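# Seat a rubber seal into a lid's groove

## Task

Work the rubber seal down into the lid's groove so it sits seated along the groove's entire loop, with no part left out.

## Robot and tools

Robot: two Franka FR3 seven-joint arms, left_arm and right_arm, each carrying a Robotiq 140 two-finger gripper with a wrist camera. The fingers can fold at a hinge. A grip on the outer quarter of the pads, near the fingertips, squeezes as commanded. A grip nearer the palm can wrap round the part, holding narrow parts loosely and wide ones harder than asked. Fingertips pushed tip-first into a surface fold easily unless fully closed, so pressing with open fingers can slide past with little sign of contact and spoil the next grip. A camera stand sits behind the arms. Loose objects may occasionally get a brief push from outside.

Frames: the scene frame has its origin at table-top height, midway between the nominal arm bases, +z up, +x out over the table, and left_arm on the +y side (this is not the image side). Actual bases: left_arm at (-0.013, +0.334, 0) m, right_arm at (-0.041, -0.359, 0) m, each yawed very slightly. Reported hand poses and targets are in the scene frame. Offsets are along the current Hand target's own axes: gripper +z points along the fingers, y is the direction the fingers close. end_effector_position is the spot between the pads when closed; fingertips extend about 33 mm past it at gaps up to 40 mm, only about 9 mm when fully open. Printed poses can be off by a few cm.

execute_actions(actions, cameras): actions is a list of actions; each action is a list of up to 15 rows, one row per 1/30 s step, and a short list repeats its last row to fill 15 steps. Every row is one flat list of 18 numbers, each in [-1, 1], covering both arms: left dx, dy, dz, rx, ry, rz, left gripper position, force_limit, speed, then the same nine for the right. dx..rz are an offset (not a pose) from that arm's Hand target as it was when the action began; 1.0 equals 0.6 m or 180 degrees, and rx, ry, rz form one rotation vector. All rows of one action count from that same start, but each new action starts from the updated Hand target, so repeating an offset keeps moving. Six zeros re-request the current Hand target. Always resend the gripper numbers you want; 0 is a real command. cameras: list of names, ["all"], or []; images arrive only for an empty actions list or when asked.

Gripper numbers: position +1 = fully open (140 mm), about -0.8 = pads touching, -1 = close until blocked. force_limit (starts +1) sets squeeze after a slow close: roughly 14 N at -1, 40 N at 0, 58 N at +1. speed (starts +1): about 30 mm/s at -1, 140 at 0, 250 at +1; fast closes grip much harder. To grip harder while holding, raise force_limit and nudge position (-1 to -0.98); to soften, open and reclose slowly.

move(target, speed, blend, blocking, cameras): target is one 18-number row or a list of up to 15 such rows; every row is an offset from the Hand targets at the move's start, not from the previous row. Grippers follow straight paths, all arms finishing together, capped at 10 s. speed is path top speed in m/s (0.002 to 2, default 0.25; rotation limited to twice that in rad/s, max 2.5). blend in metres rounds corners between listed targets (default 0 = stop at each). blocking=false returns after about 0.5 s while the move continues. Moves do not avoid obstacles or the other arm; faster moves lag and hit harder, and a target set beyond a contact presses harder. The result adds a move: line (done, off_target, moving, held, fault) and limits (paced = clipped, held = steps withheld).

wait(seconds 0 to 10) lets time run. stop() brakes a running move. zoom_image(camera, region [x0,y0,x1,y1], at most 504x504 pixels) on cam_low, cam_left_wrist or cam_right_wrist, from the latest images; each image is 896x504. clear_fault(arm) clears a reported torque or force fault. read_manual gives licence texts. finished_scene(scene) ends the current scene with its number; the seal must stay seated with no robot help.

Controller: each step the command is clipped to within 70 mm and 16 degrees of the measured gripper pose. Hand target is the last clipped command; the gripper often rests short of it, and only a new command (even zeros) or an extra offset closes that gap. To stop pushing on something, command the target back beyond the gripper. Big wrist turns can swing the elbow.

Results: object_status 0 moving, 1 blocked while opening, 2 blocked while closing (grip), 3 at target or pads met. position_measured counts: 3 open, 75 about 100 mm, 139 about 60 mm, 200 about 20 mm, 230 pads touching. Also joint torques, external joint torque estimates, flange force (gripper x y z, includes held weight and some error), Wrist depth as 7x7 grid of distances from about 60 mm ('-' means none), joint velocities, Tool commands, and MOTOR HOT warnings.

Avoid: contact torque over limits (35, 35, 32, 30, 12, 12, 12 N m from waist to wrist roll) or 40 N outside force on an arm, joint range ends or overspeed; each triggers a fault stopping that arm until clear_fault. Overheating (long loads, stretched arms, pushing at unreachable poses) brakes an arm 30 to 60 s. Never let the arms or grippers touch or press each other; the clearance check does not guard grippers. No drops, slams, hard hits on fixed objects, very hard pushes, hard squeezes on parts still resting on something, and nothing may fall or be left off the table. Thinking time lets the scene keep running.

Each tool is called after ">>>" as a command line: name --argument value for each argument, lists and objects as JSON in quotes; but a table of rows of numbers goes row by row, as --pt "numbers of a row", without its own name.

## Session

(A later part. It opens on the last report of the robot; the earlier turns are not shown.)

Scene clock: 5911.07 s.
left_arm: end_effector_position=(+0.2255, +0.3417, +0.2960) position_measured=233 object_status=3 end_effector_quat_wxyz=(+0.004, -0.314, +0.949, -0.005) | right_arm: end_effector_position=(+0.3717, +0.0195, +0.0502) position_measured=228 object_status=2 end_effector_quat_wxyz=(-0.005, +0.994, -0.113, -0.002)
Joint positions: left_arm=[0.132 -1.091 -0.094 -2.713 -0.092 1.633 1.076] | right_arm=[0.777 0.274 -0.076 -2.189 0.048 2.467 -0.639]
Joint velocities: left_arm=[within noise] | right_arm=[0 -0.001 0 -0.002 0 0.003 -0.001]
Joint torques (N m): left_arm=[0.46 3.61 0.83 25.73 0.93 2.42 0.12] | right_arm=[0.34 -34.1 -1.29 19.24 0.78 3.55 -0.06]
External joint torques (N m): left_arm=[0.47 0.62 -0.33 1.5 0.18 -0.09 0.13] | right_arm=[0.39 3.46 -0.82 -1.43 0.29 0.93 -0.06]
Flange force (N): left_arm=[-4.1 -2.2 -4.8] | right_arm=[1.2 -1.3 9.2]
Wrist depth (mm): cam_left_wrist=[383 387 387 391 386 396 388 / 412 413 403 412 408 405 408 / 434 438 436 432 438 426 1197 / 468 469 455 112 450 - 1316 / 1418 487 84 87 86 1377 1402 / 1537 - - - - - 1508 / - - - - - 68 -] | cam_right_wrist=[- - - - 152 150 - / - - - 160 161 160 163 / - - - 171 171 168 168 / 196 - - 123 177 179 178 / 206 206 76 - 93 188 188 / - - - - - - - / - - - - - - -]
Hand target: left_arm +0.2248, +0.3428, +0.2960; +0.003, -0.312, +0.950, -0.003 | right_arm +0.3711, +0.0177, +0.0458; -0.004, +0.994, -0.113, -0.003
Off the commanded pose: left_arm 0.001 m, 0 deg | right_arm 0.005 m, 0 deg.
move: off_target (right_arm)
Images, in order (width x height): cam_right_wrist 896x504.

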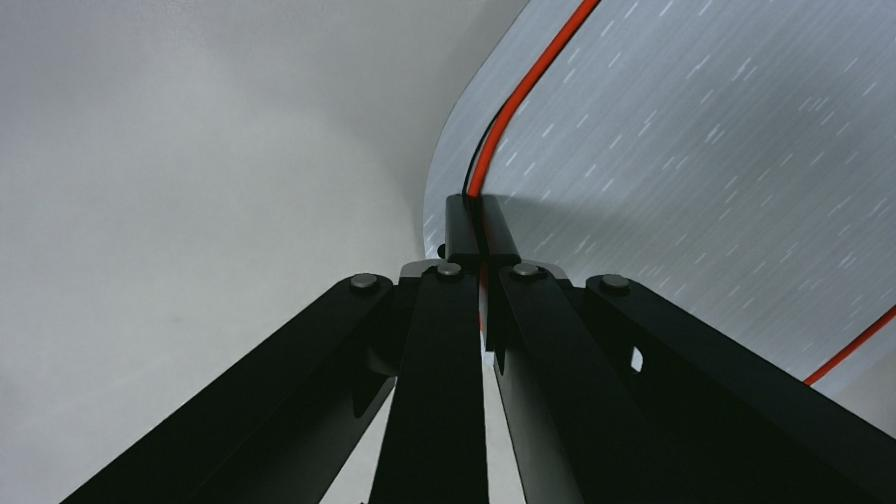

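>>> move --pt "0 0 0 0 0 0 -1 -0.5 0 0.001 -0.003 -0.012 0 0 0 -1 0 -1" --pt "0 0 0 0 0 0 -1 -0.5 0 0.001 -0.006 -0.012 0 0 0 -1 0 -1" --pt "0 0 0 0 0 0 -1 -0.5 0 -0.001 -0.002 0.005 0 0 0 -1 0 -1" --speed '[0.02,0.02,0.02]' --cameras '["cam_right_wrist"]'

>>> zoom_image --camera "cam_right_wrist" --region '[420, 60, 580, 220]'

Scene clock: 5922.97 s.
left_arm: end_effector_position=(+0.2255, +0.3417, +0.2960) position_measured=233 object_status=3 end_effector_quat_wxyz=(+0.004, -0.314, +0.949, -0.005) | right_arm: end_effector_position=(+0.3726, +0.0204, +0.0494) position_measured=228 object_status=2 end_effector_quat_wxyz=(-0.006, +0.994, -0.113, -0.001)
Joint positions: left_arm=[0.132 -1.091 -0.094 -2.713 -0.092 1.633 1.076] | right_arm=[0.777 0.277 -0.076 -2.186 0.048 2.469 -0.639]
Joint torques (N m): left_arm=[0.49 3.55 0.84 25.75 0.93 2.41 0.12] | right_arm=[0.8 -32.55 -0.62 18.22 0.92 4.01 -0.08]
External joint torques (N m): left_arm=[0.5 0.62 -0.29 1.46 0.18 -0.1 0.12] | right_arm=[0.63 5.21 -0.36 -2.56 0.44 1.37 -0.08]
Flange force (N): left_arm=[-4.0 -2.1 -4.7] | right_arm=[0.5 -1.1 13.9]
Wrist depth (mm): cam_left_wrist=[378 384 398 386 378 386 387 / 409 409 411 406 409 409 408 / 431 437 425 433 432 433 - / 462 484 450 118 459 466 1324 / 1418 500 84 86 86 478 1393 / 1547 - - - - - 1324 / - - - - - 67 -] | cam_right_wrist=[- - - 161 153 150 151 / - 170 - 176 159 160 157 / - - - 170 168 168 169 / - - - 122 176 178 178 / - - 76 - 93 187 188 / - - - - - - - / - - - - - - -]
Hand target: left_arm +0.2248, +0.3428, +0.2960; +0.003, -0.312, +0.950, -0.003 | right_arm +0.3708, +0.0191, +0.0428; -0.004, +0.994, -0.113, -0.003
Off the commanded pose: left_arm 0.001 m, 0 deg | right_arm 0.007 m, 0 deg.
move: off_target (right_arm)
Images, in order (width x height): cam_right_wrist 896x504.

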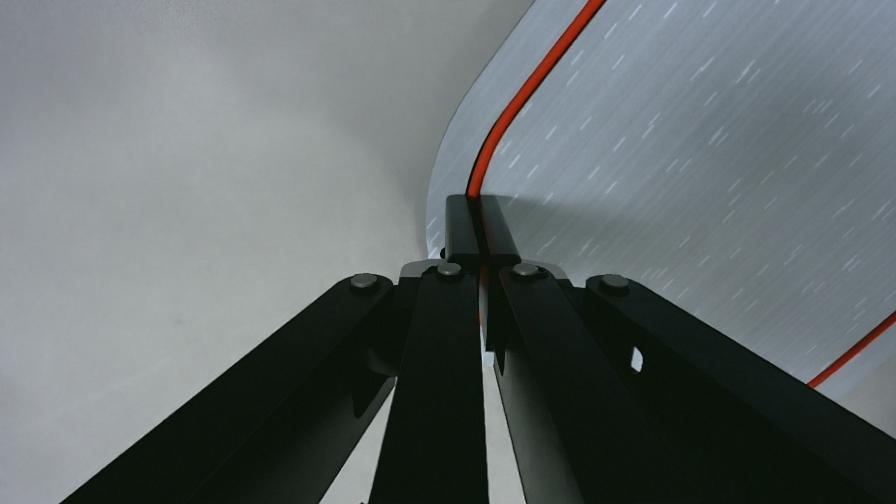

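Scaled by 3.150 from the camera's 896x504 image, which has a finer 1280x720 frame.

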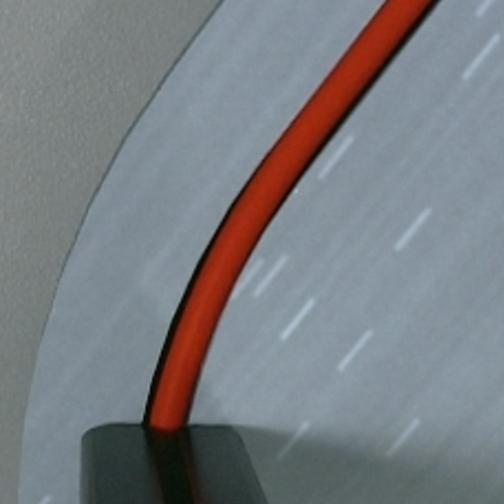

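>>> move --pt "0 0 0 0 0 0 -1 -0.5 0 -0.0003 0.001 0.002 0 0 0 -0.62 -0.5 -1" --pt "0 0 0 0 0 0 -1 -0.5 0 0.002 0.0 -0.045 0 0 0 -0.5 -0.5 -1" --speed '[0.02,0.04]' --cameras '["cam_right_wrist"]'

>>> zoom_image --camera "cam_right_wrist" --region '[420, 60, 600, 240]'

>>> zoom_image --camera "cam_right_wrist" --region '[420, 200, 580, 360]'

Scene clock: 5933.57 s.
left_arm: end_effector_position=(+0.2255, +0.3417, +0.2960) position_measured=233 object_status=3 end_effector_quat_wxyz=(+0.004, -0.314, +0.949, -0.005) | right_arm: end_effector_position=(+0.3717, +0.0190, +0.0688) position_measured=192 object_status=0 end_effector_quat_wxyz=(-0.005, +0.994, -0.113, -0.003)
Joint positions: left_arm=[0.132 -1.091 -0.094 -2.713 -0.092 1.633 1.076] | right_arm=[0.777 0.239 -0.079 -2.181 0.045 2.422 -0.639]
Joint torques (N m): left_arm=[0.46 3.61 0.78 25.77 0.94 2.43 0.07] | right_arm=[1.17 -38.88 -1.29 21.81 0.02 2.4 0.08]
External joint torques (N m): left_arm=[0.49 0.73 -0.37 1.38 0.18 -0.1 0.07] | right_arm=[1.38 -1.56 -0.71 0.36 -0.5 -0.26 0.08]
Flange force (N): left_arm=[-4.2 -2.5 -4.5] | right_arm=[-2.7 1.2 -3.9]
Wrist depth (mm): cam_left_wrist=[379 387 390 387 384 384 389 / 411 409 408 408 413 409 407 / 440 437 433 437 433 433 432 / 464 464 465 117 450 457 1331 / 1599 484 84 86 86 471 1410 / 1427 - - - - - 1435 / - - - - - 67 -] | cam_right_wrist=[- 181 - 180 - 168 170 / - - - 184 178 174 171 / 206 - 207 184 185 191 188 / - - 212 122 195 199 198 / - - 88 - 93 94 209 / - - 75 - - - - / - - - - - 71 -]
Hand target: left_arm +0.2248, +0.3428, +0.2960; +0.003, -0.312, +0.950, -0.003 | right_arm +0.3721, +0.0185, +0.0698; -0.004, +0.994, -0.113, -0.003
Off the commanded pose: left_arm 0.001 m, 0 deg | right_arm 0.001 m, 0 deg.
move: done
Images, in order (width x height): cam_right_wrist 896x504.

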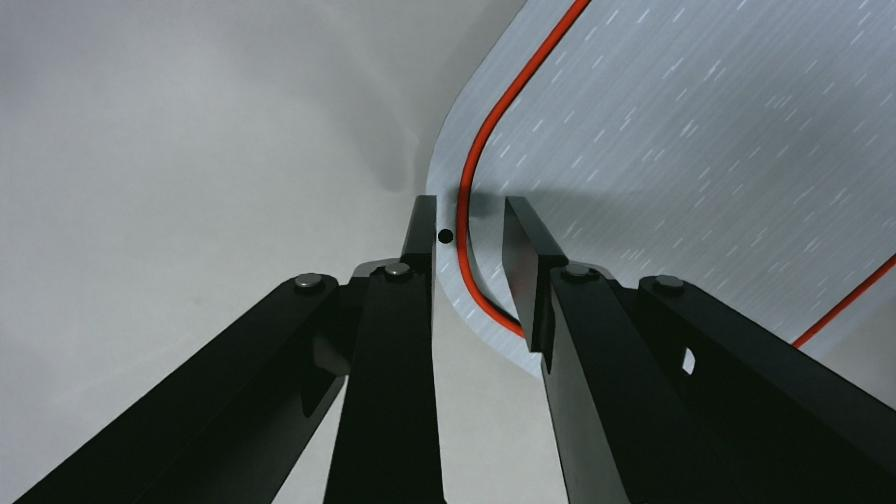

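Scaled by 2.800 from the camera's 896x504 image, which has a finer 1280x720 frame.

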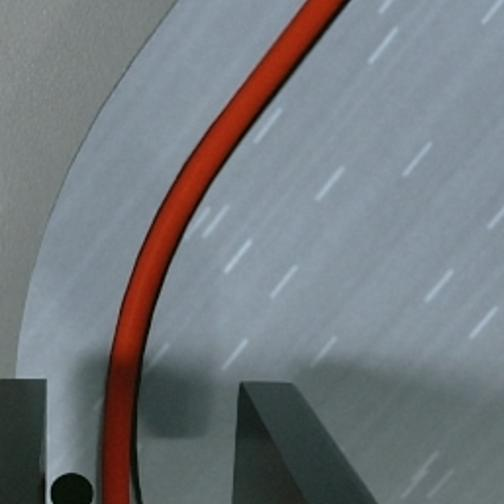

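Scaled by 3.150 from the camera's 896x504 image, which has a finer 1280x720 frame.

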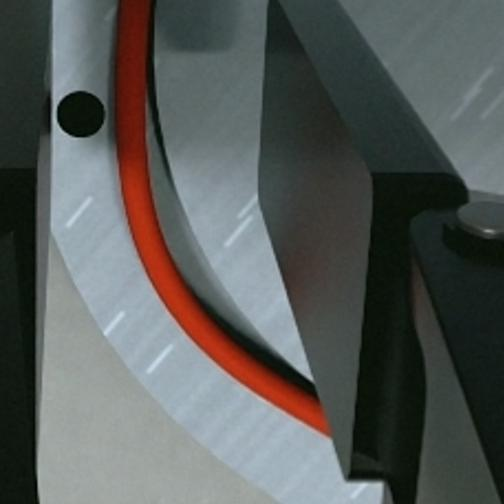

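>>> move --pt "0 0 0 0 0 0 -1 -0.5 0 0.0002 -0.0033 0.002 0 0 0 -1 -0.5 0" --pt "0 0 0 0 0 0 -1 -0.5 0 0.0002 -0.0033 0.0213 0 0 0 -1 -0.5 0" --pt "0 0 0 0 0 0 -1 -0.5 0 -0.0042 0.0113 0.0472 0 0 0 -1 -0.5 0" --blend '[0,0.001,0]' --speed '[0.05,0.05,0.025]'

>>> move --pt "0 0 0 0 0 0 -1 -0.5 0 0.0044 -0.0146 -0.0209 0 0 0 -1 -0.5 0" --pt "0 0 0 0 0 0 -1 -0.5 0 0.0042 -0.0113 -0.0472 0 0 0 -1 -0.5 0" --pt "0 0 0 0 0 0 -1 -0.5 0 -0.0466 -0.0075 -0.0559 0 0 -0.15 -0.443 -0.5 0.5" --blend '[0.002,0.005,0]' --speed '[0.03,0.08,0.25]' --cameras '["cam_right_wrist"]'

>>> zoom_image --camera "cam_right_wrist" --region '[420, 60, 600, 260]'

Scene clock: 5962.63 s.
left_arm: end_effector_position=(+0.2255, +0.3417, +0.2960) position_measured=233 object_status=3 end_effector_quat_wxyz=(+0.004, -0.314, +0.949, -0.005) | right_arm: end_effector_position=(+0.3698, +0.0137, +0.0493) position_measured=233 object_status=3 end_effector_quat_wxyz=(-0.005, +0.993, -0.114, -0.001)
Joint positions: left_arm=[0.132 -1.091 -0.094 -2.713 -0.092 1.633 1.076] | right_arm=[0.775 0.262 -0.079 -2.21 0.047 2.477 -0.641]
Joint torques (N m): left_arm=[0.48 3.67 0.87 25.75 0.93 2.43 0.08] | right_arm=[0.83 -30.12 -0.26 17.65 1.1 4.64 -0.2]
External joint torques (N m): left_arm=[0.51 0.77 -0.29 1.42 0.18 -0.09 0.08] | right_arm=[0.81 7.12 0.15 -3.05 0.61 1.99 -0.2]
Flange force (N): left_arm=[-4.5 -2.4 -4.6] | right_arm=[1.6 -2.9 19.6]
Wrist depth (mm): cam_left_wrist=[379 388 382 387 382 382 387 / 411 410 412 408 407 412 397 / 432 432 434 433 432 432 438 / 469 459 459 118 445 464 1339 / 1453 510 84 86 86 482 1453 / 1518 - - - - - 1453 / - - - - - 68 -] | cam_right_wrist=[- - 160 - 151 151 152 / - - - 160 159 159 159 / - - - 168 169 166 168 / - - - 117 176 178 179 / - - 76 77 93 186 186 / - - - - - - - / - - - - - - -]
Hand target: left_arm +0.2248, +0.3428, +0.2960; +0.003, -0.312, +0.950, -0.003 | right_arm +0.3680, +0.0128, +0.0414; -0.004, +0.994, -0.113, -0.003
Off the commanded pose: left_arm 0.001 m, 0 deg | right_arm 0.008 m, 0 deg.
move: off_target (right_arm)

Scene clock: 5966.23 s.
left_arm: end_effector_position=(+0.2255, +0.3417, +0.2960) position_measured=233 object_status=3 end_effector_quat_wxyz=(+0.004, -0.314, +0.949, -0.005) | right_arm: end_effector_position=(+0.3415, +0.0225, +0.0743) position_measured=185 object_status=0 end_effector_quat_wxyz=(-0.003, +0.993, +0.120, -0.003)
Joint positions: left_arm=[0.132 -1.091 -0.094 -2.713 -0.092 1.633 1.076] | right_arm=[0.71 0.182 0.033 -2.245 0.003 2.427 -1.033]
Joint torques (N m): left_arm=[0.48 3.59 0.76 25.76 0.94 2.43 0.07] | right_arm=[0.75 -37.19 -0.04 20.99 1.01 2.78 -0.23]
External joint torques (N m): left_arm=[0.48 0.63 -0.4 1.49 0.18 -0.08 0.08] | right_arm=[0.67 -1.93 -0.47 -0.24 0.48 0.13 -0.22]
Flange force (N): left_arm=[-4.0 -2.4 -4.7] | right_arm=[-5.0 3.1 -3.2]
Wrist depth (mm): cam_left_wrist=[375 387 396 393 389 385 386 / 415 409 409 409 412 405 407 / 438 436 442 433 430 434 437 / 472 464 464 118 456 459 1324 / 1369 492 84 86 86 475 1435 / 1599 - - - - - 1578 / - - - - - 67 -] | cam_right_wrist=[187 - 186 - 177 174 175 / 197 - 195 187 182 181 183 / 207 - 208 - 194 194 - / - - - 201 122 202 205 / - - 92 223 87 93 218 / - - 79 - - - - / - - - - - - -]
Hand target: left_arm +0.2248, +0.3428, +0.2960; +0.003, -0.312, +0.950, -0.003 | right_arm +0.3419, +0.0231, +0.0752; -0.005, +0.993, +0.122, -0.002
Off the commanded pose: left_arm 0.001 m, 0 deg | right_arm 0.001 m, 0 deg.
move: done
Images, in order (width x height): cam_right_wrist 896x504.

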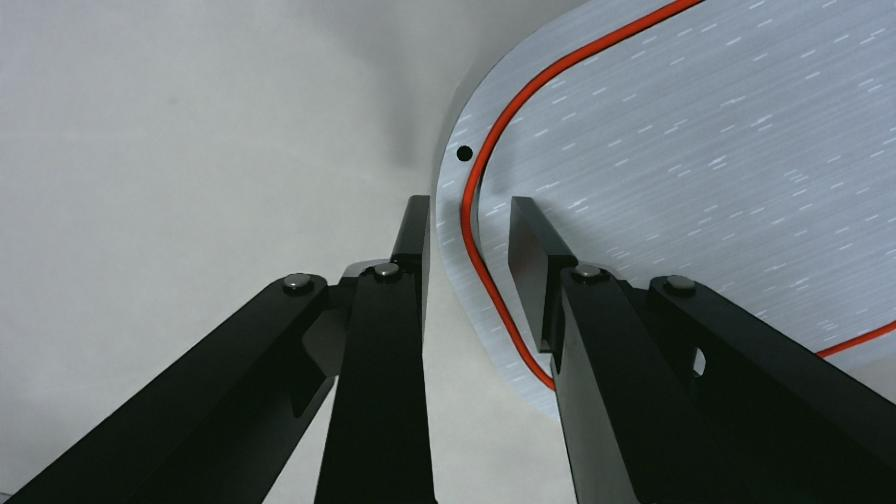

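Scaled by 2.520 from the camera's 896x504 image, which has a finer 1280x720 frame.

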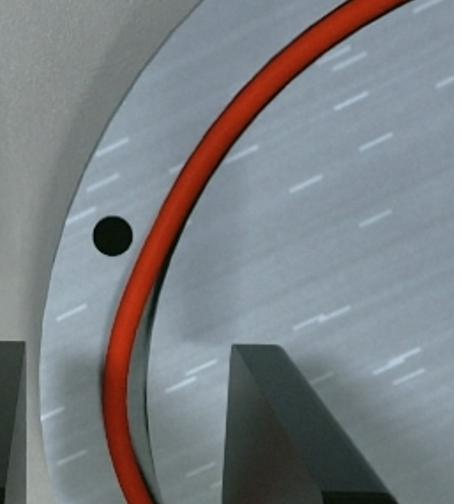

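>>> move --pt "0 0 0 0 0 0 -1 -0.5 0 0 -0.0012 0.025 0 0 0 -0.443 -0.5 0.5" --pt "0 0 0 0 0 0 -1 -0.5 0 0 -0.0012 0.0415 0 0 0 -0.443 -0.5 0.5" --pt "0 0 0 0 0 0 -1 -0.5 0 0 -0.0012 0.0415 0 0 0 -1 0.0 -1" --blend '[0.002,0,0]' --speed '[0.06,0.03,0.03]'

>>> move --pt "0 0 0 0 0 0 -1 -0.5 0 0 0 -0.0067 0 0 0 -1 0 -1" --pt "0 0 0 0 0 0 -1 -0.5 0 0 0.0042 -0.0067 0 0 0 -1 0 -1" --pt "0 0 0 0 0 0 -1 -0.5 0 -0.002 0.0077 0.0108 0 0 0 -1 0 -1" --speed '[0.02,0.02,0.02]' --cameras '["cam_right_wrist"]'

>>> zoom_image --camera "cam_right_wrist" --region '[420, 60, 580, 220]'

Scene clock: 5982.67 s.
left_arm: end_effector_position=(+0.2255, +0.3417, +0.2960) position_measured=233 object_status=3 end_effector_quat_wxyz=(+0.004, -0.314, +0.949, -0.005) | right_arm: end_effector_position=(+0.3423, +0.0238, +0.0515) position_measured=229 object_status=0 end_effector_quat_wxyz=(-0.005, +0.993, +0.120, -0.001)
Joint positions: left_arm=[0.132 -1.091 -0.094 -2.713 -0.092 1.633 1.076] | right_arm=[0.71 0.228 0.033 -2.253 0.003 2.485 -1.033]
Joint torques (N m): left_arm=[0.47 3.56 0.85 25.77 0.91 2.43 0.15] | right_arm=[1.16 -35.46 0.17 19.99 0.4 2.93 -0.08]
External joint torques (N m): left_arm=[0.46 0.6 -0.32 1.51 0.16 -0.08 0.15] | right_arm=[1.07 0.53 -0.37 -0.57 -0.1 0.27 -0.08]
Flange force (N): left_arm=[-4.0 -2.2 -4.7] | right_arm=[-1.4 -0.3 1.9]
Wrist depth (mm): cam_left_wrist=[375 384 384 384 389 389 381 / 414 409 396 412 411 406 415 / 431 433 424 433 430 436 440 / 471 458 453 118 460 461 1316 / 506 485 84 87 86 1346 1385 / 1527 - - - - - 1518 / - - - - - 68 -] | cam_right_wrist=[- - - 165 - 153 153 / - - - 167 161 161 159 / - - 187 169 172 168 168 / - - - 112 179 181 - / - - 76 - 93 189 191 / - - - - - - 202 / - - - - - - -]
Hand target: left_arm +0.2248, +0.3428, +0.2960; +0.003, -0.312, +0.950, -0.003 | right_arm +0.3416, +0.0241, +0.0503; -0.005, +0.993, +0.122, -0.002
Off the commanded pose: left_arm 0.001 m, 0 deg | right_arm 0.001 m, 0 deg.
move: done

Scene clock: 5984.83 s.
left_arm: end_effector_position=(+0.2255, +0.3417, +0.2960) position_measured=233 object_status=3 end_effector_quat_wxyz=(+0.004, -0.314, +0.949, -0.005) | right_arm: end_effector_position=(+0.3419, +0.0214, +0.0504) position_measured=229 object_status=3 end_effector_quat_wxyz=(-0.005, +0.993, +0.121, +0.000)
Joint positions: left_arm=[0.132 -1.091 -0.094 -2.713 -0.092 1.633 1.076] | right_arm=[0.707 0.224 0.033 -2.263 0.003 2.493 -1.036]
Joint torques (N m): left_arm=[0.4 3.62 0.79 25.72 0.92 2.43 0.09] | right_arm=[0.24 -29.48 -0.51 18.34 0.43 4.4 -0.23]
External joint torques (N m): left_arm=[0.4 0.61 -0.38 1.48 0.17 -0.08 0.09] | right_arm=[0.26 6.25 -0.92 -2.1 -0.06 1.74 -0.23]
Flange force (N): left_arm=[-3.9 -2.4 -4.6] | right_arm=[4.9 -2.0 17.4]
Wrist depth (mm): cam_left_wrist=[382 392 386 390 387 388 384 / 409 411 411 401 410 405 412 / 436 439 434 427 432 431 439 / 459 465 454 112 450 466 1295 / 492 494 84 87 86 1354 1393 / 1471 - - - - - 1410 / - - - - - 67 -] | cam_right_wrist=[- - - 165 154 152 151 / 175 175 - 166 161 - 158 / - 185 183 179 170 169 168 / - - 190 122 177 177 176 / - - 76 - 93 188 192 / - - - - - - 200 / - - - - - - -]
Hand target: left_arm +0.2248, +0.3428, +0.2960; +0.003, -0.312, +0.950, -0.003 | right_arm +0.3415, +0.0194, +0.0437; -0.005, +0.993, +0.122, -0.002
Off the commanded pose: left_arm 0.001 m, 0 deg | right_arm 0.007 m, 0 deg.
move: off_target (right_arm)
Images, in order (width x height): cam_right_wrist 896x504.

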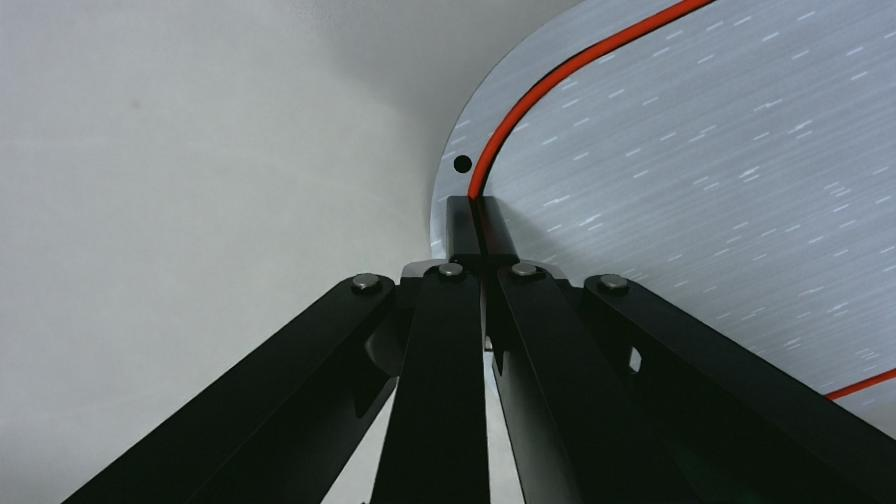

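Scaled by 3.150 from the camera's 896x504 image, which has a finer 1280x720 frame.

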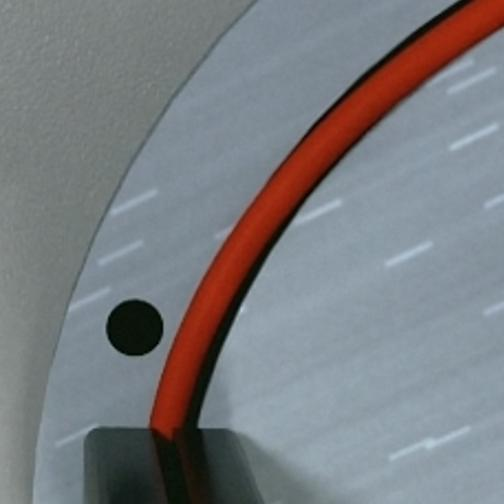

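>>> move --pt "0 0 0 0 0 0 -1 -0.5 0 -0.002 0.004 0.003 0 0 0 -1 0 -1" --pt "0 0 0 0 0 0 -1 -0.5 0 0.001 -0.0015 -0.012 0 0 0 -1 0 -1" --pt "0 0 0 0 0 0 -1 -0.5 0 0.001 -0.0015 -0.05 0 0 0 -0.443 -0.5 0" --blend '[0,0.002,0]' --speed '[0.02,0.03,0.06]' --cameras '["cam_right_wrist"]'

>>> zoom_image --camera "cam_right_wrist" --region '[420, 60, 600, 260]'

>>> zoom_image --camera "cam_right_wrist" --region '[430, 220, 600, 400]'

Scene clock: 5998.57 s.
left_arm: end_effector_position=(+0.2255, +0.3417, +0.2960) position_measured=233 object_status=3 end_effector_quat_wxyz=(+0.004, -0.314, +0.949, -0.005) | right_arm: end_effector_position=(+0.3415, +0.0202, +0.0724) position_measured=185 object_status=0 end_effector_quat_wxyz=(-0.004, +0.993, +0.122, -0.001)
Joint positions: left_arm=[0.132 -1.091 -0.094 -2.713 -0.092 1.633 1.076] | right_arm=[0.707 0.179 0.033 -2.256 0.003 2.438 -1.039]
Joint torques (N m): left_arm=[0.46 3.56 0.84 25.77 0.95 2.4 0.13] | right_arm=[0.55 -36.97 -0.12 21.88 0.99 2.41 -0.21]
External joint torques (N m): left_arm=[0.44 0.54 -0.29 1.55 0.19 -0.1 0.13] | right_arm=[0.54 -1.94 -0.49 0.7 0.46 -0.25 -0.2]
Flange force (N): left_arm=[-3.9 -2.0 -4.9] | right_arm=[-1.7 1.2 -4.7]
Wrist depth (mm): cam_left_wrist=[374 386 388 385 391 384 389 / 411 410 409 411 410 406 407 / 432 436 435 435 434 437 1235 / 462 466 464 118 456 482 1281 / 1402 490 84 86 86 483 1362 / 1499 - - - - - 1499 / - - - - - 67 -] | cam_right_wrist=[186 - - - 175 175 172 / - - - 188 181 181 178 / - - - 196 194 194 193 / - - - 170 199 200 202 / - - 92 - 87 92 212 / - - 79 - - - - / - - - - - - -]
Hand target: left_arm +0.2248, +0.3428, +0.2960; +0.003, -0.312, +0.950, -0.003 | right_arm +0.3420, +0.0201, +0.0737; -0.005, +0.993, +0.122, -0.002
Off the commanded pose: left_arm 0.001 m, 0 deg | right_arm 0.001 m, 0 deg.
move: done
Images, in order (width x height): cam_right_wrist 896x504.

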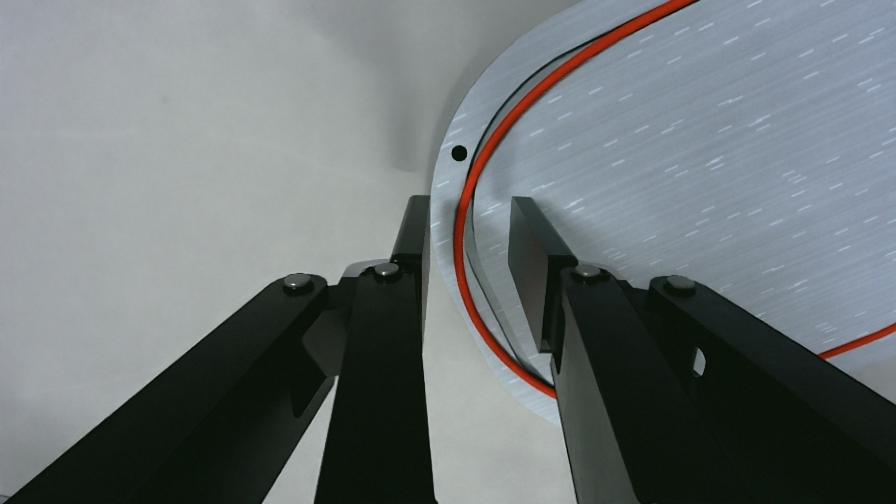

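Scaled by 2.520 from the camera's 896x504 image, which has a finer 1280x720 frame.

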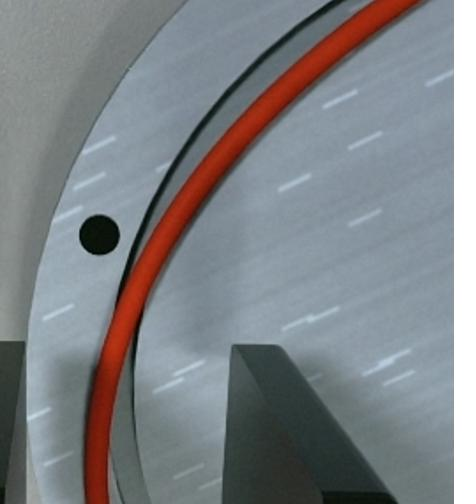

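Scaled by 2.800 from the camera's 896x504 image, which has a finer 1280x720 frame.

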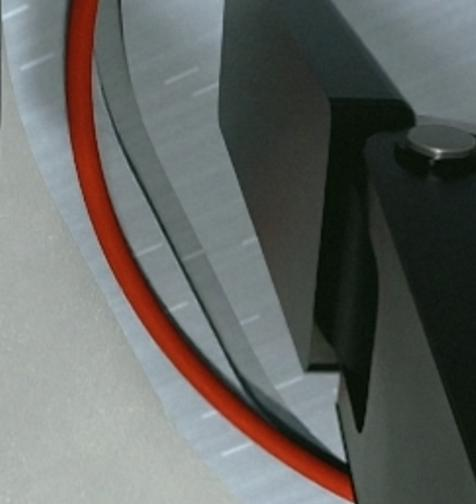

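>>> move --pt "0 0 0 0 0 0 -1 -0.5 0 0.0607 0.0222 -0.002 0 0 0.194 -0.443 -0.5 0.5" --speed '[0.25]' --cameras '["cam_right_wrist"]'

>>> zoom_image --camera "cam_right_wrist" --region '[420, 40, 620, 240]'

Scene clock: 6015.43 s.
left_arm: end_effector_position=(+0.2255, +0.3417, +0.2960) position_measured=233 object_status=3 end_effector_quat_wxyz=(+0.004, -0.314, +0.949, -0.005) | right_arm: end_effector_position=(+0.3812, +0.0164, +0.0756) position_measured=185 object_status=3 end_effector_quat_wxyz=(-0.006, +0.984, -0.179, -0.002)
Joint positions: left_arm=[0.132 -1.091 -0.094 -2.713 -0.092 1.633 1.076] | right_arm=[0.806 0.239 -0.123 -2.162 0.059 2.405 -0.528]
Joint velocities: left_arm=[within noise] | right_arm=[0 0 -0.001 0.001 0.001 0 0.005]
Joint torques (N m): left_arm=[0.47 3.59 0.81 25.76 0.94 2.44 0.14] | right_arm=[1.69 -37.86 -1.66 22.26 0.48 2.41 0.13]
External joint torques (N m): left_arm=[0.44 0.57 -0.39 1.53 0.17 -0.07 0.14] | right_arm=[1.62 -0.51 -0.99 0.64 -0.05 -0.24 0.13]
Flange force (N): left_arm=[-3.9 -2.3 -4.7] | right_arm=[-1.0 -1.6 -2.1]
Wrist depth (mm): cam_left_wrist=[380 386 387 384 387 387 385 / 408 411 409 404 407 409 407 / 434 423 438 436 432 436 434 / 464 464 464 113 455 471 1302 / 1385 497 84 87 86 489 1402 / 1471 - - - - - - / - - - - - 67 -] | cam_right_wrist=[- - - 186 176 177 176 / - - 203 - 185 184 181 / - 211 210 196 193 195 197 / - - 217 170 148 207 204 / - - 92 - 87 93 - / - - 79 - - - - / - - - - - - -]
Hand target: left_arm +0.2248, +0.3428, +0.2960; +0.003, -0.312, +0.950, -0.003 | right_arm +0.3806, +0.0160, +0.0747; -0.004, +0.983, -0.182, -0.003
Off the commanded pose: left_arm 0.001 m, 0 deg | right_arm 0.001 m, 0 deg.
move: done
Images, in order (width x height): cam_right_wrist 896x504.

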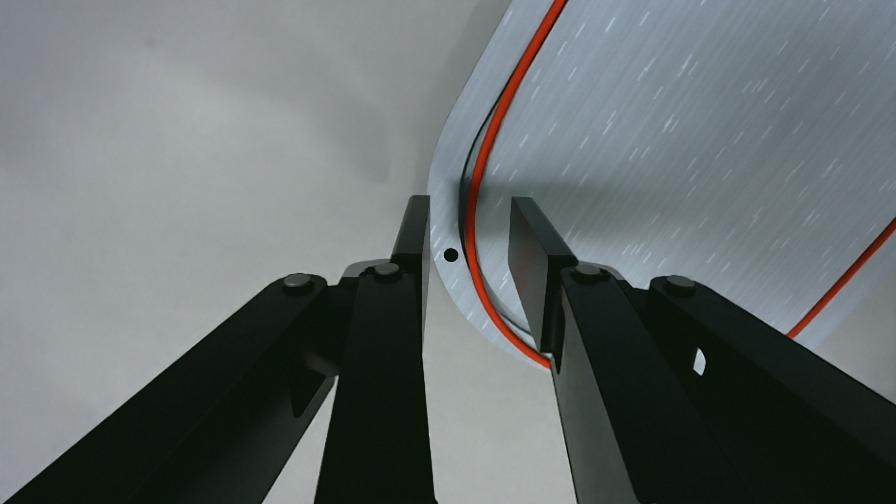

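Scaled by 2.520 from the camera's 896x504 image, which has a finer 1280x720 frame.

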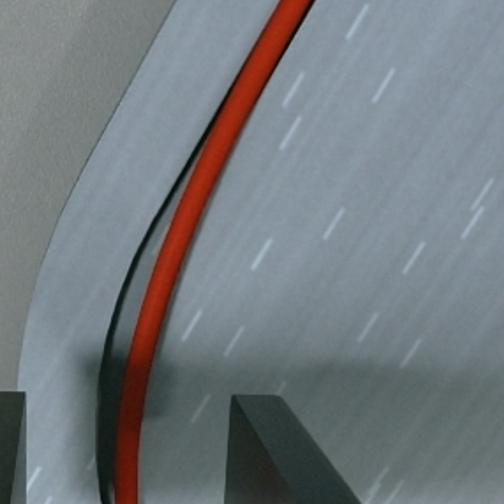

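>>> move --pt "0 0 0 0 0 0 -1 -0.5 0 0 0.003 0.025 0 0 0 -0.443 -0.5 0.5" --pt "0 0 0 0 0 0 -1 -0.5 0 0 0.003 0.0407 0 0 0 -0.443 -0.5 0.5" --pt "0 0 0 0 0 0 -1 -0.5 0 0 0.003 0.0407 0 0 0 -1 0.0 -1" --blend '[0.002,0,0]' --speed '[0.06,0.03,0.03]'

>>> move --pt "0 0 0 0 0 0 -1 -0.5 0 0 0 -0.0067 0 0 0 -1 0 -1" --pt "0 0 0 0 0 0 -1 -0.5 0 0 -0.0038 -0.0067 0 0 0 -1 0 -1" --pt "0 0 0 0 0 0 -1 -0.5 0 -0.002 0.0 0.0108 0 0 0 -1 0 -1" --speed '[0.02,0.02,0.02]' --cameras '["cam_right_wrist"]'

>>> zoom_image --camera "cam_right_wrist" --region '[420, 60, 580, 220]'

Scene clock: 6029.87 s.
left_arm: end_effector_position=(+0.2255, +0.3417, +0.2960) position_measured=233 object_status=3 end_effector_quat_wxyz=(+0.004, -0.314, +0.949, -0.005) | right_arm: end_effector_position=(+0.3800, +0.0146, +0.0515) position_measured=229 object_status=0 end_effector_quat_wxyz=(-0.004, +0.983, -0.183, -0.002)
Joint positions: left_arm=[0.132 -1.091 -0.094 -2.713 -0.092 1.633 1.076] | right_arm=[0.806 0.281 -0.122 -2.174 0.066 2.455 -0.526]
Joint torques (N m): left_arm=[0.42 3.54 0.89 25.74 0.94 2.42 0.07] | right_arm=[0.53 -37.53 -1 20.23 0.98 2.75 -0.24]
External joint torques (N m): left_arm=[0.44 0.55 -0.26 1.49 0.19 -0.09 0.08] | right_arm=[0.52 0.53 -0.15 -0.79 0.49 0.1 -0.24]
Flange force (N): left_arm=[-3.8 -2.0 -4.7] | right_arm=[-0.8 1.6 1.7]
Wrist depth (mm): cam_left_wrist=[379 386 386 383 387 379 387 / 412 409 - 407 405 409 412 / 436 436 457 436 435 431 443 / 464 466 460 113 460 462 1316 / 1362 493 84 86 86 473 1402 / 1499 - - - - - 1435 / - - - - - 68 -] | cam_right_wrist=[- 165 - - 154 153 154 / - 174 - - 161 161 - / 185 186 - 167 - 171 172 / - - - 122 179 181 180 / - - 76 - 94 - 192 / - - - - - - - / - - - - - - -]
Hand target: left_arm +0.2248, +0.3428, +0.2960; +0.003, -0.312, +0.950, -0.003 | right_arm +0.3799, +0.0145, +0.0503; -0.004, +0.983, -0.182, -0.003
Off the commanded pose: left_arm 0.001 m, 0 deg | right_arm 0.001 m, 0 deg.
move: done

Scene clock: 6032.07 s.
left_arm: end_effector_position=(+0.2255, +0.3417, +0.2960) position_measured=233 object_status=3 end_effector_quat_wxyz=(+0.004, -0.314, +0.949, -0.005) | right_arm: end_effector_position=(+0.3805, +0.0156, +0.0512) position_measured=229 object_status=2 end_effector_quat_wxyz=(-0.005, +0.983, -0.183, -0.002)
Joint positions: left_arm=[0.132 -1.091 -0.094 -2.713 -0.092 1.633 1.076] | right_arm=[0.806 0.282 -0.121 -2.174 0.068 2.459 -0.526]
Joint torques (N m): left_arm=[0.46 3.61 0.87 25.8 0.94 2.43 0.09] | right_arm=[1.02 -31.53 -0.37 18.55 1.13 4.4 -0.21]
External joint torques (N m): left_arm=[0.44 0.66 -0.3 1.54 0.18 -0.08 0.09] | right_arm=[1.05 6.45 0.5 -2.33 0.63 1.77 -0.21]
Flange force (N): left_arm=[-4.2 -2.4 -4.9] | right_arm=[1.4 -4.5 17.4]
Wrist depth (mm): cam_left_wrist=[369 387 387 389 390 386 386 / 409 408 408 407 407 409 408 / 432 436 432 433 432 432 438 / 471 467 458 117 459 454 1339 / 1274 - 84 86 86 487 1427 / 1453 - - - - - 1508 / - - - - - 68 -] | cam_right_wrist=[167 - 166 - 154 152 152 / 174 - - - 161 161 159 / - - - 169 171 170 169 / 194 - - 117 179 180 180 / - - 76 - 93 - - / - - - - - - - / - - - - - - -]
Hand target: left_arm +0.2248, +0.3428, +0.2960; +0.003, -0.312, +0.950, -0.003 | right_arm +0.3787, +0.0150, +0.0438; -0.004, +0.983, -0.182, -0.003
Off the commanded pose: left_arm 0.001 m, 0 deg | right_arm 0.008 m, 0 deg.
move: off_target (right_arm)
Images, in order (width x height): cam_right_wrist 896x504.

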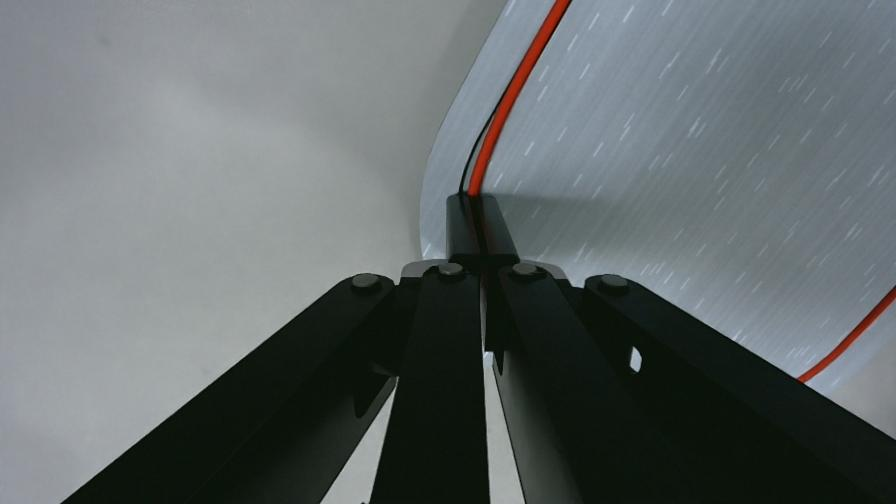

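Scaled by 3.150 from the camera's 896x504 image, which has a finer 1280x720 frame.

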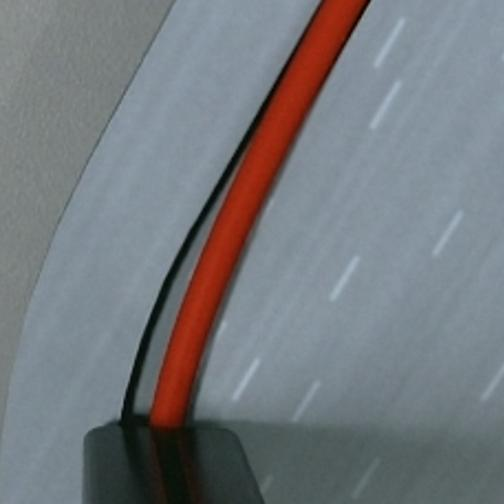

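>>> move --pt "0 0 0 0 0 0 -1 -0.5 0 0.002 -0.002 -0.015 0 0 0 -1 0 -1" --pt "0 0 0 0 0 0 -1 -0.5 0 0.002 -0.008 -0.015 0 0 0 -1 0 -1" --speed '[0.02,0.02]' --cameras '["cam_right_wrist"]'

>>> zoom_image --camera "cam_right_wrist" --region '[420, 60, 580, 220]'

Scene clock: 6045.97 s.
left_arm: end_effector_position=(+0.2255, +0.3417, +0.2960) position_measured=233 object_status=3 end_effector_quat_wxyz=(+0.004, -0.314, +0.949, -0.005) | right_arm: end_effector_position=(+0.3831, +0.0184, +0.0538) position_measured=229 object_status=2 end_effector_quat_wxyz=(-0.006, +0.983, -0.183, -0.002)
Joint positions: left_arm=[0.132 -1.091 -0.094 -2.713 -0.092 1.633 1.076] | right_arm=[0.806 0.286 -0.121 -2.16 0.068 2.45 -0.526]
Joint velocities: left_arm=[within noise] | right_arm=[0 0.001 0.001 0.001 0 -0.004 0]
Joint torques (N m): left_arm=[0.47 3.55 0.79 25.7 0.95 2.42 0.11] | right_arm=[1.52 -38.66 -0.81 21.85 0.51 2.45 0.01]
External joint torques (N m): left_arm=[0.49 0.66 -0.36 1.35 0.19 -0.1 0.11] | right_arm=[1.56 -0.39 0.07 0.8 0.01 -0.19 0.01]
Flange force (N): left_arm=[-4.0 -2.2 -4.4] | right_arm=[-0.8 -2.7 -1.6]
Wrist depth (mm): cam_left_wrist=[383 386 386 385 391 387 384 / 414 412 409 407 410 403 408 / 435 432 436 427 430 431 436 / 468 460 470 118 447 464 1331 / 1418 488 84 86 86 490 1410 / 1471 - - - - - 1453 / - - - - - 68 -] | cam_right_wrist=[- - - 167 155 155 154 / - - 172 173 166 163 - / - - - 174 173 172 170 / - - - 123 179 183 184 / 209 - 76 - 93 - 194 / - - - - - - - / - - - - - - -]
Hand target: left_arm +0.2248, +0.3428, +0.2960; +0.003, -0.312, +0.950, -0.003 | right_arm +0.3816, +0.0190, +0.0529; -0.004, +0.983, -0.182, -0.003
Off the commanded pose: left_arm 0.001 m, 0 deg | right_arm 0.002 m, 0 deg.
move: done
Images, in order (width x height): cam_right_wrist 896x504.

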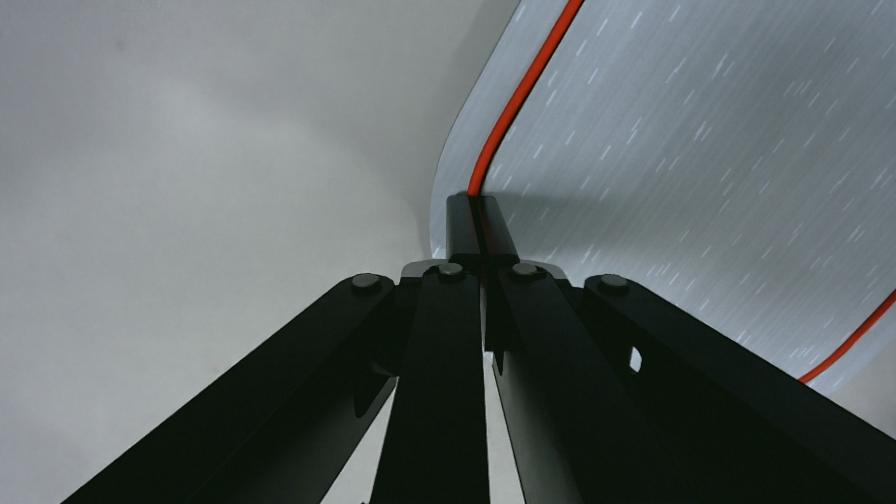

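Scaled by 3.150 from the camera's 896x504 image, which has a finer 1280x720 frame.

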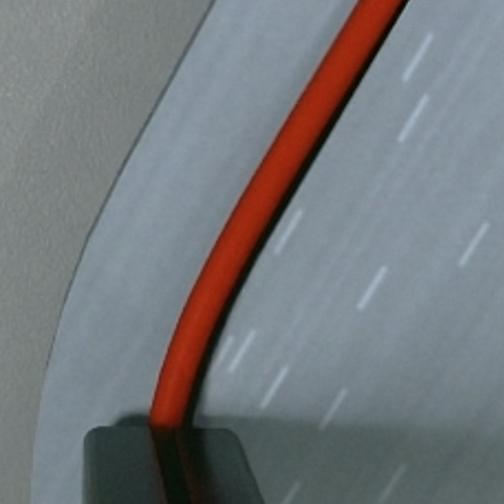

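>>> move --pt "0 0 0 0 0 0 -1 -0.5 0 -0.002 0.0055 0.0155 0 0 0 -1 0 -1" --speed '[0.02]' --cameras '["cam_right_wrist"]'

>>> zoom_image --camera "cam_right_wrist" --region '[420, 60, 580, 220]'

Scene clock: 6053.27 s.
left_arm: end_effector_position=(+0.2255, +0.3417, +0.2960) position_measured=233 object_status=3 end_effector_quat_wxyz=(+0.004, -0.314, +0.949, -0.005) | right_arm: end_effector_position=(+0.3820, +0.0179, +0.0495) position_measured=229 object_status=2 end_effector_quat_wxyz=(-0.006, +0.983, -0.183, -0.001)
Joint positions: left_arm=[0.132 -1.091 -0.094 -2.713 -0.092 1.633 1.076] | right_arm=[0.806 0.29 -0.119 -2.169 0.068 2.465 -0.526]
Joint velocities: left_arm=[within noise] | right_arm=[0 -0.001 0.001 -0.002 0.001 0.003 0]
Joint torques (N m): left_arm=[0.44 3.6 0.79 25.77 0.96 2.43 0.08] | right_arm=[1.01 -34.35 -0.55 17.86 1.06 3.39 -0.16]
External joint torques (N m): left_arm=[0.43 0.59 -0.39 1.49 0.2 -0.08 0.08] | right_arm=[0.94 3.76 0.24 -2.98 0.57 0.75 -0.16]
Flange force (N): left_arm=[-3.8 -2.4 -4.7] | right_arm=[-2.1 2.4 9.9]
Wrist depth (mm): cam_left_wrist=[377 386 384 387 387 398 384 / 405 407 409 411 407 418 404 / 429 436 430 432 444 432 436 / 457 450 457 118 465 459 1362 / 481 - 84 86 86 480 1354 / 1453 - - - - - - / - - - - - 67 -] | cam_right_wrist=[- - - - 151 150 150 / - - 171 - 160 159 159 / - 182 - 168 169 168 167 / - - - 117 176 - - / - - 76 - 93 187 188 / - - - - - - - / - - - - - - -]
Hand target: left_arm +0.2248, +0.3428, +0.2960; +0.003, -0.312, +0.950, -0.003 | right_arm +0.3792, +0.0164, +0.0436; -0.004, +0.983, -0.182, -0.003
Off the commanded pose: left_arm 0.001 m, 0 deg | right_arm 0.007 m, 0 deg.
move: off_target (right_arm)
Images, in order (width x height): cam_right_wrist 896x504.

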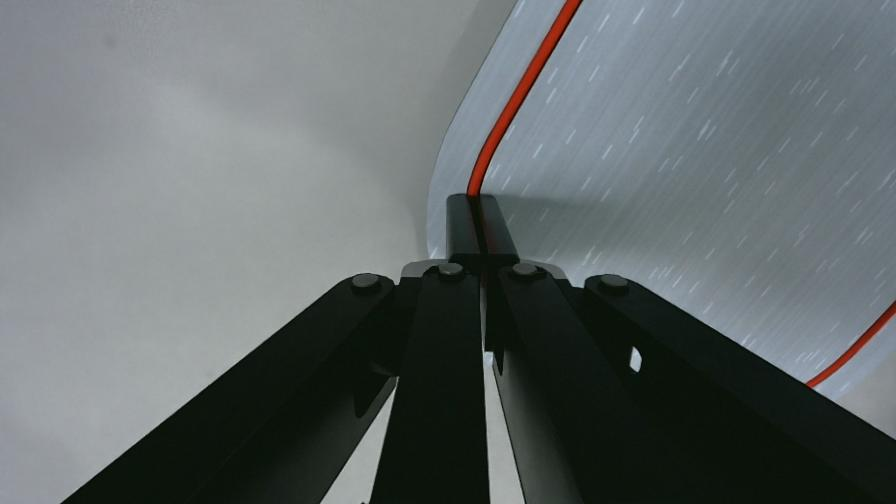

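Scaled by 3.150 from the camera's 896x504 image, which has a finer 1280x720 frame.

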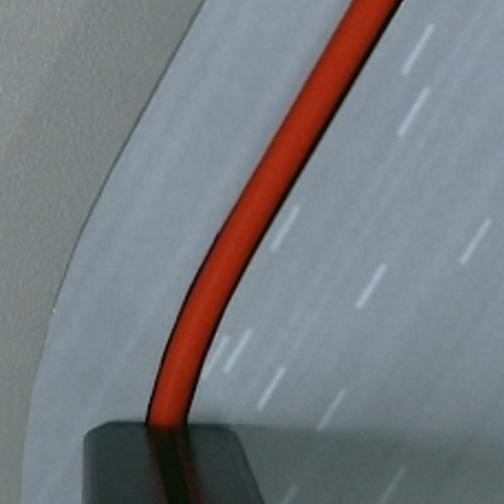

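>>> move --pt "0 0 0 0 0 0 -1 -0.5 0 0 0 -0.0017 0 0 0 -0.62 -0.5 -1" --pt "0 0 0 0 0 0 -1 -0.5 0 0.0037 -0.0047 -0.0173 0 0 0 -0.62 -0.5 -1" --pt "0 0 0 0 0 0 -1 -0.5 0 0.0037 -0.0047 -0.024 0 0 0 -1 -0.5 0" --pt "0 0 0 0 0 0 -1 -0.5 0 0.0007 0.0018 0.0035 0 0 0 -1 -0.5 0" --speed '[0.02,0.03,0.03,0.02]'

>>> move --pt "0 0 0 0 0 0 -1 -0.5 0 0.003 -0.0065 -0.0208 0 0 0 -1 -0.5 0" --pt "0 0 0 0 0 0 -1 -0.5 0 0.003 -0.0065 -0.05 0 0 0 -1 -0.5 0" --pt "0 0 0 0 0 0 -1 -0.5 0 -0.0629 0.01 -0.0558 0 0 -0.194 -0.443 -0.5 0.5" --blend '[0.002,0.005,0]' --speed '[0.03,0.08,0.25]' --cameras '["cam_right_wrist"]'

>>> zoom_image --camera "cam_right_wrist" --region '[420, 40, 600, 240]'

>>> zoom_image --camera "cam_right_wrist" --region '[430, 210, 600, 400]'

Scene clock: 6080.67 s.
left_arm: end_effector_position=(+0.2255, +0.3417, +0.2960) position_measured=233 object_status=3 end_effector_quat_wxyz=(+0.004, -0.314, +0.949, -0.005) | right_arm: end_effector_position=(+0.3808, +0.0178, +0.0499) position_measured=233 object_status=3 end_effector_quat_wxyz=(-0.007, +0.983, -0.182, -0.001)
Joint positions: left_arm=[0.132 -1.091 -0.094 -2.713 -0.092 1.633 1.076] | right_arm=[0.805 0.287 -0.118 -2.172 0.069 2.465 -0.527]
Joint velocities: left_arm=[within noise] | right_arm=[0.002 -0.001 0 -0.003 0.001 0.003 0]
Joint torques (N m): left_arm=[0.46 3.58 0.82 25.72 0.91 2.41 0.13] | right_arm=[0.31 -30.29 -1.12 18.06 1 4.23 -0.15]
External joint torques (N m): left_arm=[0.44 0.62 -0.33 1.47 0.16 -0.1 0.14] | right_arm=[0.18 7.67 -0.41 -2.75 0.51 1.6 -0.15]
Flange force (N): left_arm=[-4.0 -2.2 -4.7] | right_arm=[3.4 -5.1 19.3]
Wrist depth (mm): cam_left_wrist=[389 385 386 386 386 386 387 / 410 411 407 407 407 407 407 / 432 434 433 440 436 436 433 / 478 465 467 118 457 464 1302 / 1393 488 84 87 86 482 1393 / 1462 - - - - - 1427 / - - - - - 68 -] | cam_right_wrist=[- - - 163 152 150 150 / - - - 162 160 158 158 / - - - 171 169 168 170 / - - - 112 177 176 178 / 204 204 76 77 93 187 192 / - - - - - - 199 / - - - - - - -]
Hand target: left_arm +0.2248, +0.3428, +0.2960; +0.003, -0.312, +0.950, -0.003 | right_arm +0.3792, +0.0152, +0.0414; -0.004, +0.983, -0.182, -0.003
Off the commanded pose: left_arm 0.001 m, 0 deg | right_arm 0.009 m, 0 deg.
move: off_target (right_arm)

Scene clock: 6084.50 s.
left_arm: end_effector_position=(+0.2255, +0.3417, +0.2960) position_measured=233 object_status=3 end_effector_quat_wxyz=(+0.004, -0.314, +0.949, -0.005) | right_arm: end_effector_position=(+0.3416, +0.0222, +0.0743) position_measured=185 object_status=0 end_effector_quat_wxyz=(-0.003, +0.993, +0.120, -0.003)
Joint positions: left_arm=[0.132 -1.091 -0.094 -2.713 -0.092 1.633 1.076] | right_arm=[0.715 0.182 0.027 -2.246 0.004 2.427 -1.034]
Joint torques (N m): left_arm=[0.47 3.59 0.83 25.73 0.94 2.44 0.08] | right_arm=[0.77 -37.25 -0.07 21.03 0.99 2.79 -0.18]
External joint torques (N m): left_arm=[0.49 0.57 -0.3 1.5 0.19 -0.06 0.09] | right_arm=[0.87 -2.11 -0.3 -0.15 0.45 0.15 -0.18]
Flange force (N): left_arm=[-3.9 -2.1 -4.7] | right_arm=[-5.3 2.8 -3.6]
Wrist depth (mm): cam_left_wrist=[381 387 387 387 389 381 387 / 402 412 407 412 409 403 405 / 428 430 435 429 413 427 433 / 469 464 459 118 458 448 1339 / 1410 487 84 87 86 1377 1410 / 1471 - - - - - - / - - - - - 68 -] | cam_right_wrist=[- - 185 - 176 174 173 / - - - 186 183 189 181 / - - - 197 197 194 197 / 216 223 215 198 200 201 201 / - - 92 - 87 92 221 / - - 79 - - - - / - - - - - - -]
Hand target: left_arm +0.2248, +0.3428, +0.2960; +0.003, -0.312, +0.950, -0.003 | right_arm +0.3420, +0.0228, +0.0752; -0.005, +0.993, +0.122, -0.002
Off the commanded pose: left_arm 0.001 m, 0 deg | right_arm 0.001 m, 0 deg.
move: done
Images, in order (width x height): cam_right_wrist 896x504.

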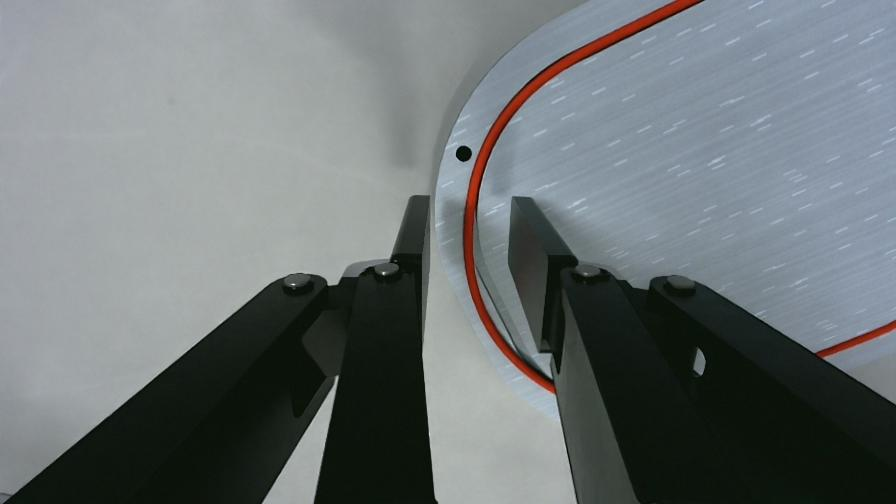

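Scaled by 2.520 from the camera's 896x504 image, which has a finer 1280x720 frame.

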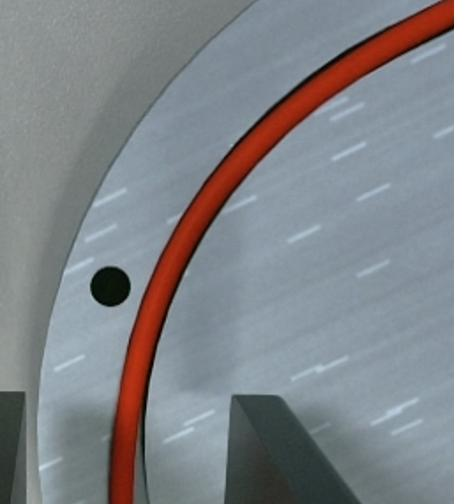

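Scaled by 2.653 from the camera's 896x504 image, which has a finer 1280x720 frame.

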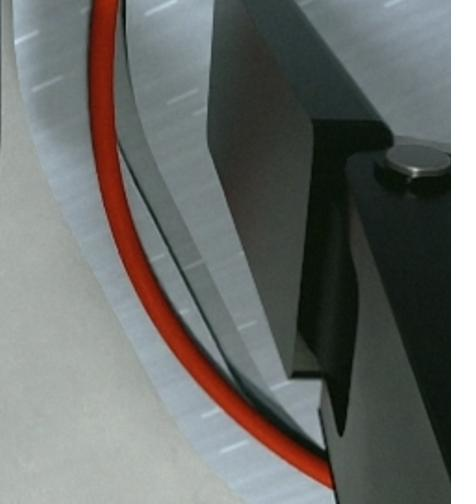

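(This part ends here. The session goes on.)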